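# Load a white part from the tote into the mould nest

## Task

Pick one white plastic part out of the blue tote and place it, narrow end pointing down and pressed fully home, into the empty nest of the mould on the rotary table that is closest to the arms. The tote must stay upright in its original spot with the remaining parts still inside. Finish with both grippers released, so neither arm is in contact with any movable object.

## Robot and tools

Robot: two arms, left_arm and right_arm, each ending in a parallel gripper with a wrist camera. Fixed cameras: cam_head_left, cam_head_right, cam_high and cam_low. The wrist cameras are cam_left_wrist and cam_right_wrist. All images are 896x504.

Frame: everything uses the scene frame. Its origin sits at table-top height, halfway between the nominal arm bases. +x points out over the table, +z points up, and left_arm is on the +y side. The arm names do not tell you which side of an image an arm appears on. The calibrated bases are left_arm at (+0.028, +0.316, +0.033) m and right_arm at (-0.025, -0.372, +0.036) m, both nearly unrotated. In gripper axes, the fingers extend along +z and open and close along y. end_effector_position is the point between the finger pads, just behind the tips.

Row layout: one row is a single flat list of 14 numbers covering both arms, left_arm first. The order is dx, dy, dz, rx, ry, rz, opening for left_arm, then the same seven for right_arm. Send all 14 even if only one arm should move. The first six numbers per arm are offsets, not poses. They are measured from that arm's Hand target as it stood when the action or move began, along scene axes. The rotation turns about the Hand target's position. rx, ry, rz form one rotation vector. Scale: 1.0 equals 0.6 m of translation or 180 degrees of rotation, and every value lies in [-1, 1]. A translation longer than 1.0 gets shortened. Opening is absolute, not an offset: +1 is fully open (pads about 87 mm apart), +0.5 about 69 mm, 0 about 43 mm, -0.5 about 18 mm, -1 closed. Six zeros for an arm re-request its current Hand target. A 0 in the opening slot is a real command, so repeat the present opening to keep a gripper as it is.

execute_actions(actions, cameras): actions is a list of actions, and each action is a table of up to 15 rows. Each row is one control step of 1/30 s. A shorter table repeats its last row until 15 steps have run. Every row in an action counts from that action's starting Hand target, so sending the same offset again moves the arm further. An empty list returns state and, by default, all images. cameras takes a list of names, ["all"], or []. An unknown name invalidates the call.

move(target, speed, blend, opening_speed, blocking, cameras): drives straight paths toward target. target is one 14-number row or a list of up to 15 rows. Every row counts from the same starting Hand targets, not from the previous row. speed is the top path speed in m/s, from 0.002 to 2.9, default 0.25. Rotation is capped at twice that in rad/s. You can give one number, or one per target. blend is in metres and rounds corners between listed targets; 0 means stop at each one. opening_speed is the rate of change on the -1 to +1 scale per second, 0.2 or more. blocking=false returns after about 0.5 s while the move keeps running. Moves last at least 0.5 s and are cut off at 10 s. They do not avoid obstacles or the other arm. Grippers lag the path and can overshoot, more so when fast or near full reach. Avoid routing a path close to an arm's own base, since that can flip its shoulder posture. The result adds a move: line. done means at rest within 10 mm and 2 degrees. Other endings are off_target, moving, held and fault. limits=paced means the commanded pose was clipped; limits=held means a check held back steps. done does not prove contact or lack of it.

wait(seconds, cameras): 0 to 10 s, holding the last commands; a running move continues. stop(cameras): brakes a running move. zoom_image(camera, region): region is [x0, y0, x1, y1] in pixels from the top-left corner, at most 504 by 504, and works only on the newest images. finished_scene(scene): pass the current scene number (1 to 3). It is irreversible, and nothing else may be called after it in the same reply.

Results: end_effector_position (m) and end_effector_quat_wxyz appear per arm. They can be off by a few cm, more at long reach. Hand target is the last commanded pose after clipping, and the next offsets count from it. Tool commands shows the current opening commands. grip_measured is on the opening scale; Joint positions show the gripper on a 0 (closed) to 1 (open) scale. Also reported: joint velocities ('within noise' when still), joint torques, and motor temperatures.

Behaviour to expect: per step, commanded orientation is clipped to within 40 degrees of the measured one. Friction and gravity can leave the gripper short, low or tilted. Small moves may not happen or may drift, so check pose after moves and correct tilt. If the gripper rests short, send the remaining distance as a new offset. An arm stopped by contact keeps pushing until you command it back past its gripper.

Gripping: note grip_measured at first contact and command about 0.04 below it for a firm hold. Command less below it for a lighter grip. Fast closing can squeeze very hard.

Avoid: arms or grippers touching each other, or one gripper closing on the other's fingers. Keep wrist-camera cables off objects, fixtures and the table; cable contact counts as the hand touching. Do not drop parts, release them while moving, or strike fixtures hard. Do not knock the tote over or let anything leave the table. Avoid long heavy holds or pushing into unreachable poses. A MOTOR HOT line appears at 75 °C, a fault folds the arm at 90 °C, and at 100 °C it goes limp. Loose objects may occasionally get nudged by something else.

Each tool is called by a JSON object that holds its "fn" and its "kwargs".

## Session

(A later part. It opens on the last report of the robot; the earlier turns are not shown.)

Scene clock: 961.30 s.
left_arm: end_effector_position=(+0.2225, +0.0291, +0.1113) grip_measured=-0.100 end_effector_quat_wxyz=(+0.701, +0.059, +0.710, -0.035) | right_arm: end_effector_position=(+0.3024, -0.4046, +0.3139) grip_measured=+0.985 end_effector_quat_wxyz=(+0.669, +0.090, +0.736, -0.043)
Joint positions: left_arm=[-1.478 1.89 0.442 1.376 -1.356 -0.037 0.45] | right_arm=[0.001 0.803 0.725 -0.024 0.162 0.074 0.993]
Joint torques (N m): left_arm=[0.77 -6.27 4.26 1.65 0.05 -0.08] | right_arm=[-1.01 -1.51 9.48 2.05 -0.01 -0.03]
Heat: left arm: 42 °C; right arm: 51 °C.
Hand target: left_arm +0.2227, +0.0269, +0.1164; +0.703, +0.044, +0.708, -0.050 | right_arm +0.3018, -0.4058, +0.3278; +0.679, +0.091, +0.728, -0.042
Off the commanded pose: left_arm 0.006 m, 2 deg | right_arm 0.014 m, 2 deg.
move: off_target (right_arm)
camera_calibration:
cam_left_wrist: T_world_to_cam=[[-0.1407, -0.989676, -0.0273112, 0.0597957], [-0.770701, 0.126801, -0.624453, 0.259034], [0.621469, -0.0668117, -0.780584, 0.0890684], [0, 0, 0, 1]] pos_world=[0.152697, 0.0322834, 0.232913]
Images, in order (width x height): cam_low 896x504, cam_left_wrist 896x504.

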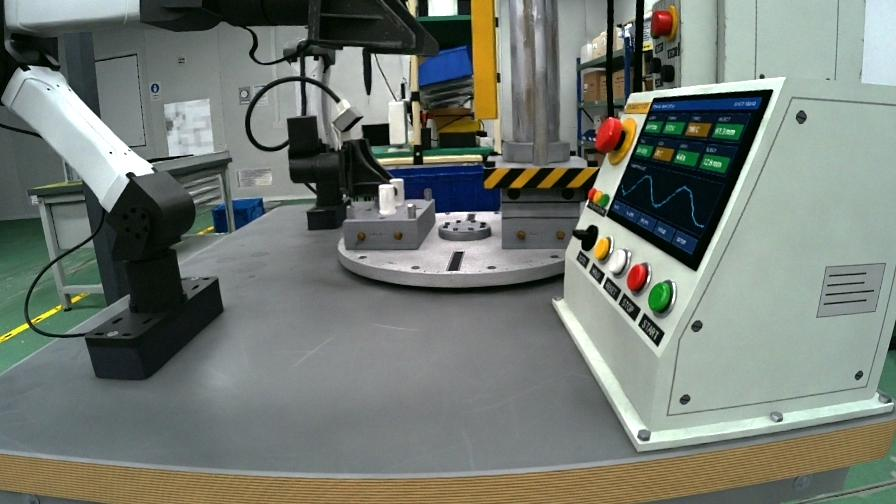

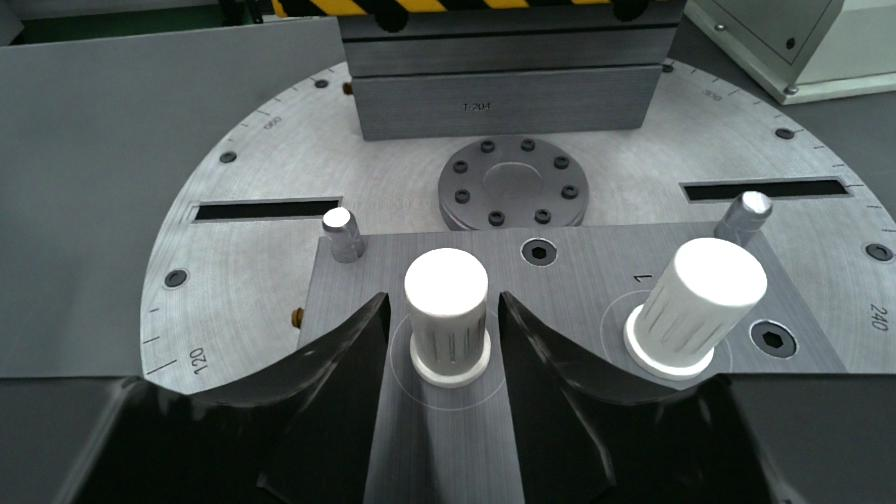

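{"fn": "move", "kwargs": {"target": [[0,0,0,0,0,0,0.15,0,0,0,0,0,0,1],[0,0,0.125,0,0,0,0.15,0,0,0,0,0,0,1],[-0.1,0.015,0.14,0,0,0,0.15,0,0,0,0,0,0,1]], "speed": [0.05, 0.06, 0.15], "opening_speed": 0.4, "blend": [0, 0.01, 0], "cameras": ["cam_left_wrist", "cam_low", "cam_high", "cam_head_right"]}}

{"fn": "zoom_image", "kwargs": {"camera": "cam_low", "region": [376, 166, 426, 216]}}

Scene clock: 982.97 s.
left_arm: end_effector_position=(+0.1649, +0.0370, +0.1907) grip_measured=+0.150 end_effector_quat_wxyz=(+0.706, +0.060, +0.705, -0.039) | right_arm: end_effector_position=(+0.3024, -0.4046, +0.3139) grip_measured=+0.985 end_effector_quat_wxyz=(+0.669, +0.090, +0.736, -0.043)
Joint positions: left_arm=[-1.7 1.512 0.495 1.009 -1.572 0.022 0.575] | right_arm=[0.001 0.803 0.725 -0.024 0.162 0.074 0.993]
Joint torques (N m): left_arm=[0.13 -6.09 7.9 1.23 -0.06 0] | right_arm=[-0.99 -1.54 9.36 2.03 0.01 0.01]
Heat: left arm: 41 °C; right arm: 51 °C.
Hand target: left_arm +0.1627, +0.0359, +0.2005; +0.703, +0.044, +0.708, -0.050 | right_arm +0.3018, -0.4058, +0.3278; +0.679, +0.091, +0.728, -0.042
Off the commanded pose: left_arm 0.010 m, 2 deg | right_arm 0.014 m, 2 deg.
joint sent to its limit (left arm) — joint 5 (wrist yaw), lower limit. The joint targets still meet the commanded pose.
move: off_target (right_arm)
camera_calibration:
cam_left_wrist: T_world_to_cam=[[-0.147651, -0.988773, -0.0229716, 0.0619934], [-0.76052, 0.128354, -0.636501, 0.263794], [0.632304, -0.0765094, -0.770933, 0.184132], [0, 0, 0, 1]] pos_world=[0.0933469, 0.0415262, 0.311283]
Images, in order (width x height): cam_head_right 896x504, cam_high 896x504, cam_low 896x504, cam_left_wrist 896x504.

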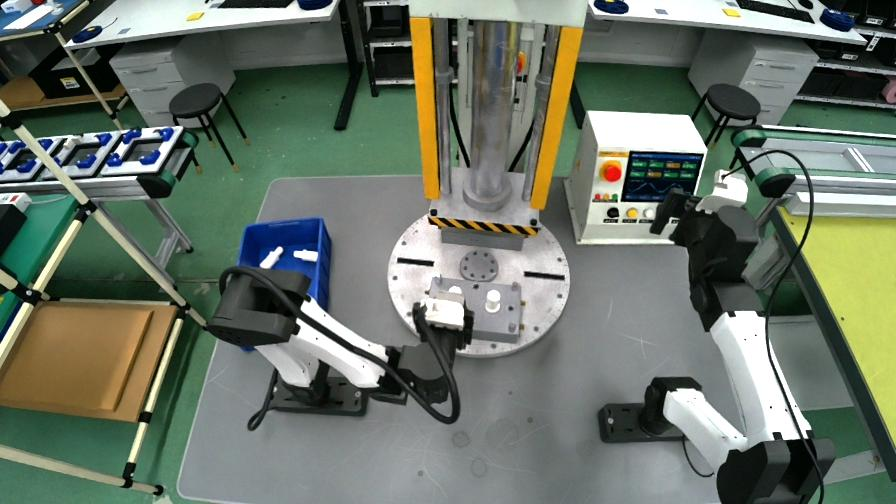

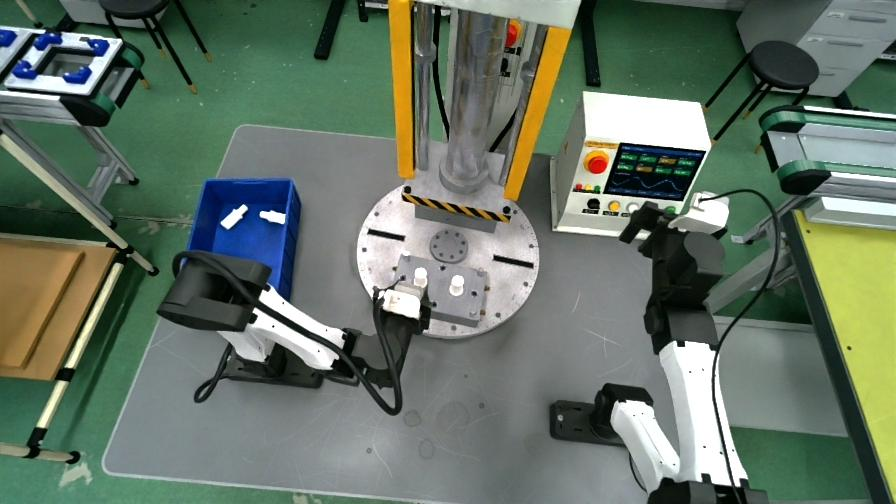

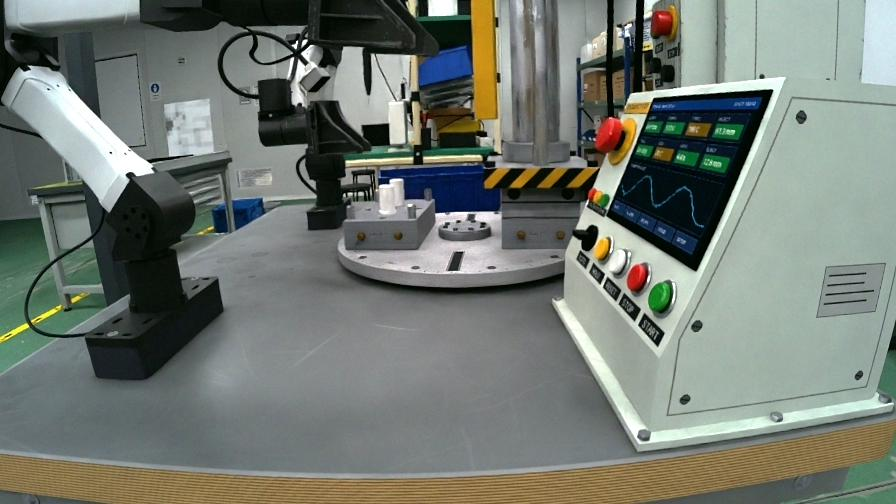

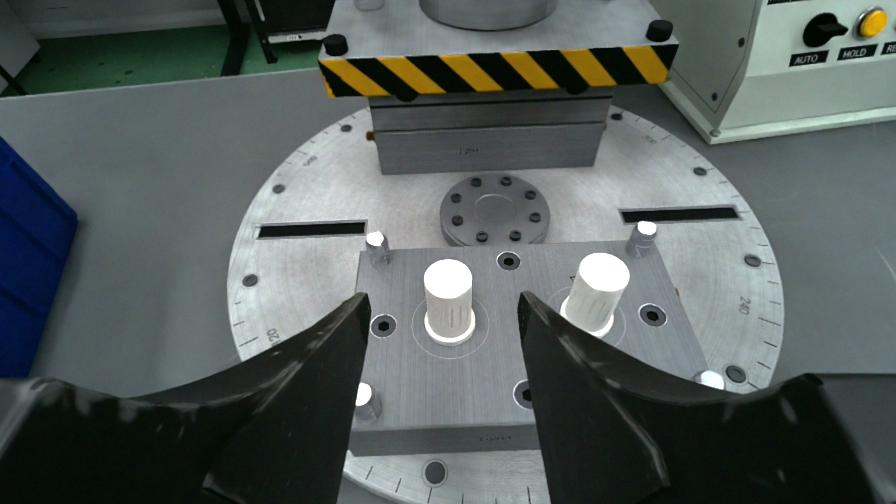

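Scaled by 10.080 from the camera's 896x504 image, which has a finer 1280x720 frame.

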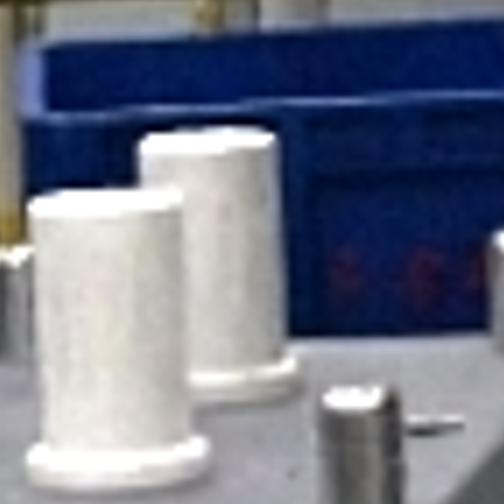

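{"fn": "zoom_image", "kwargs": {"camera": "cam_left_wrist", "region": [390, 240, 650, 380]}}

Scaled by 1.938 from the camera's 896x504 image, which has a finer 1280x720 frame.

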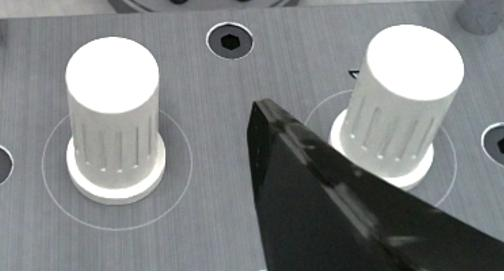

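{"fn": "finished_scene", "kwargs": {"scene": 3}}

The scene is finished: the task was done.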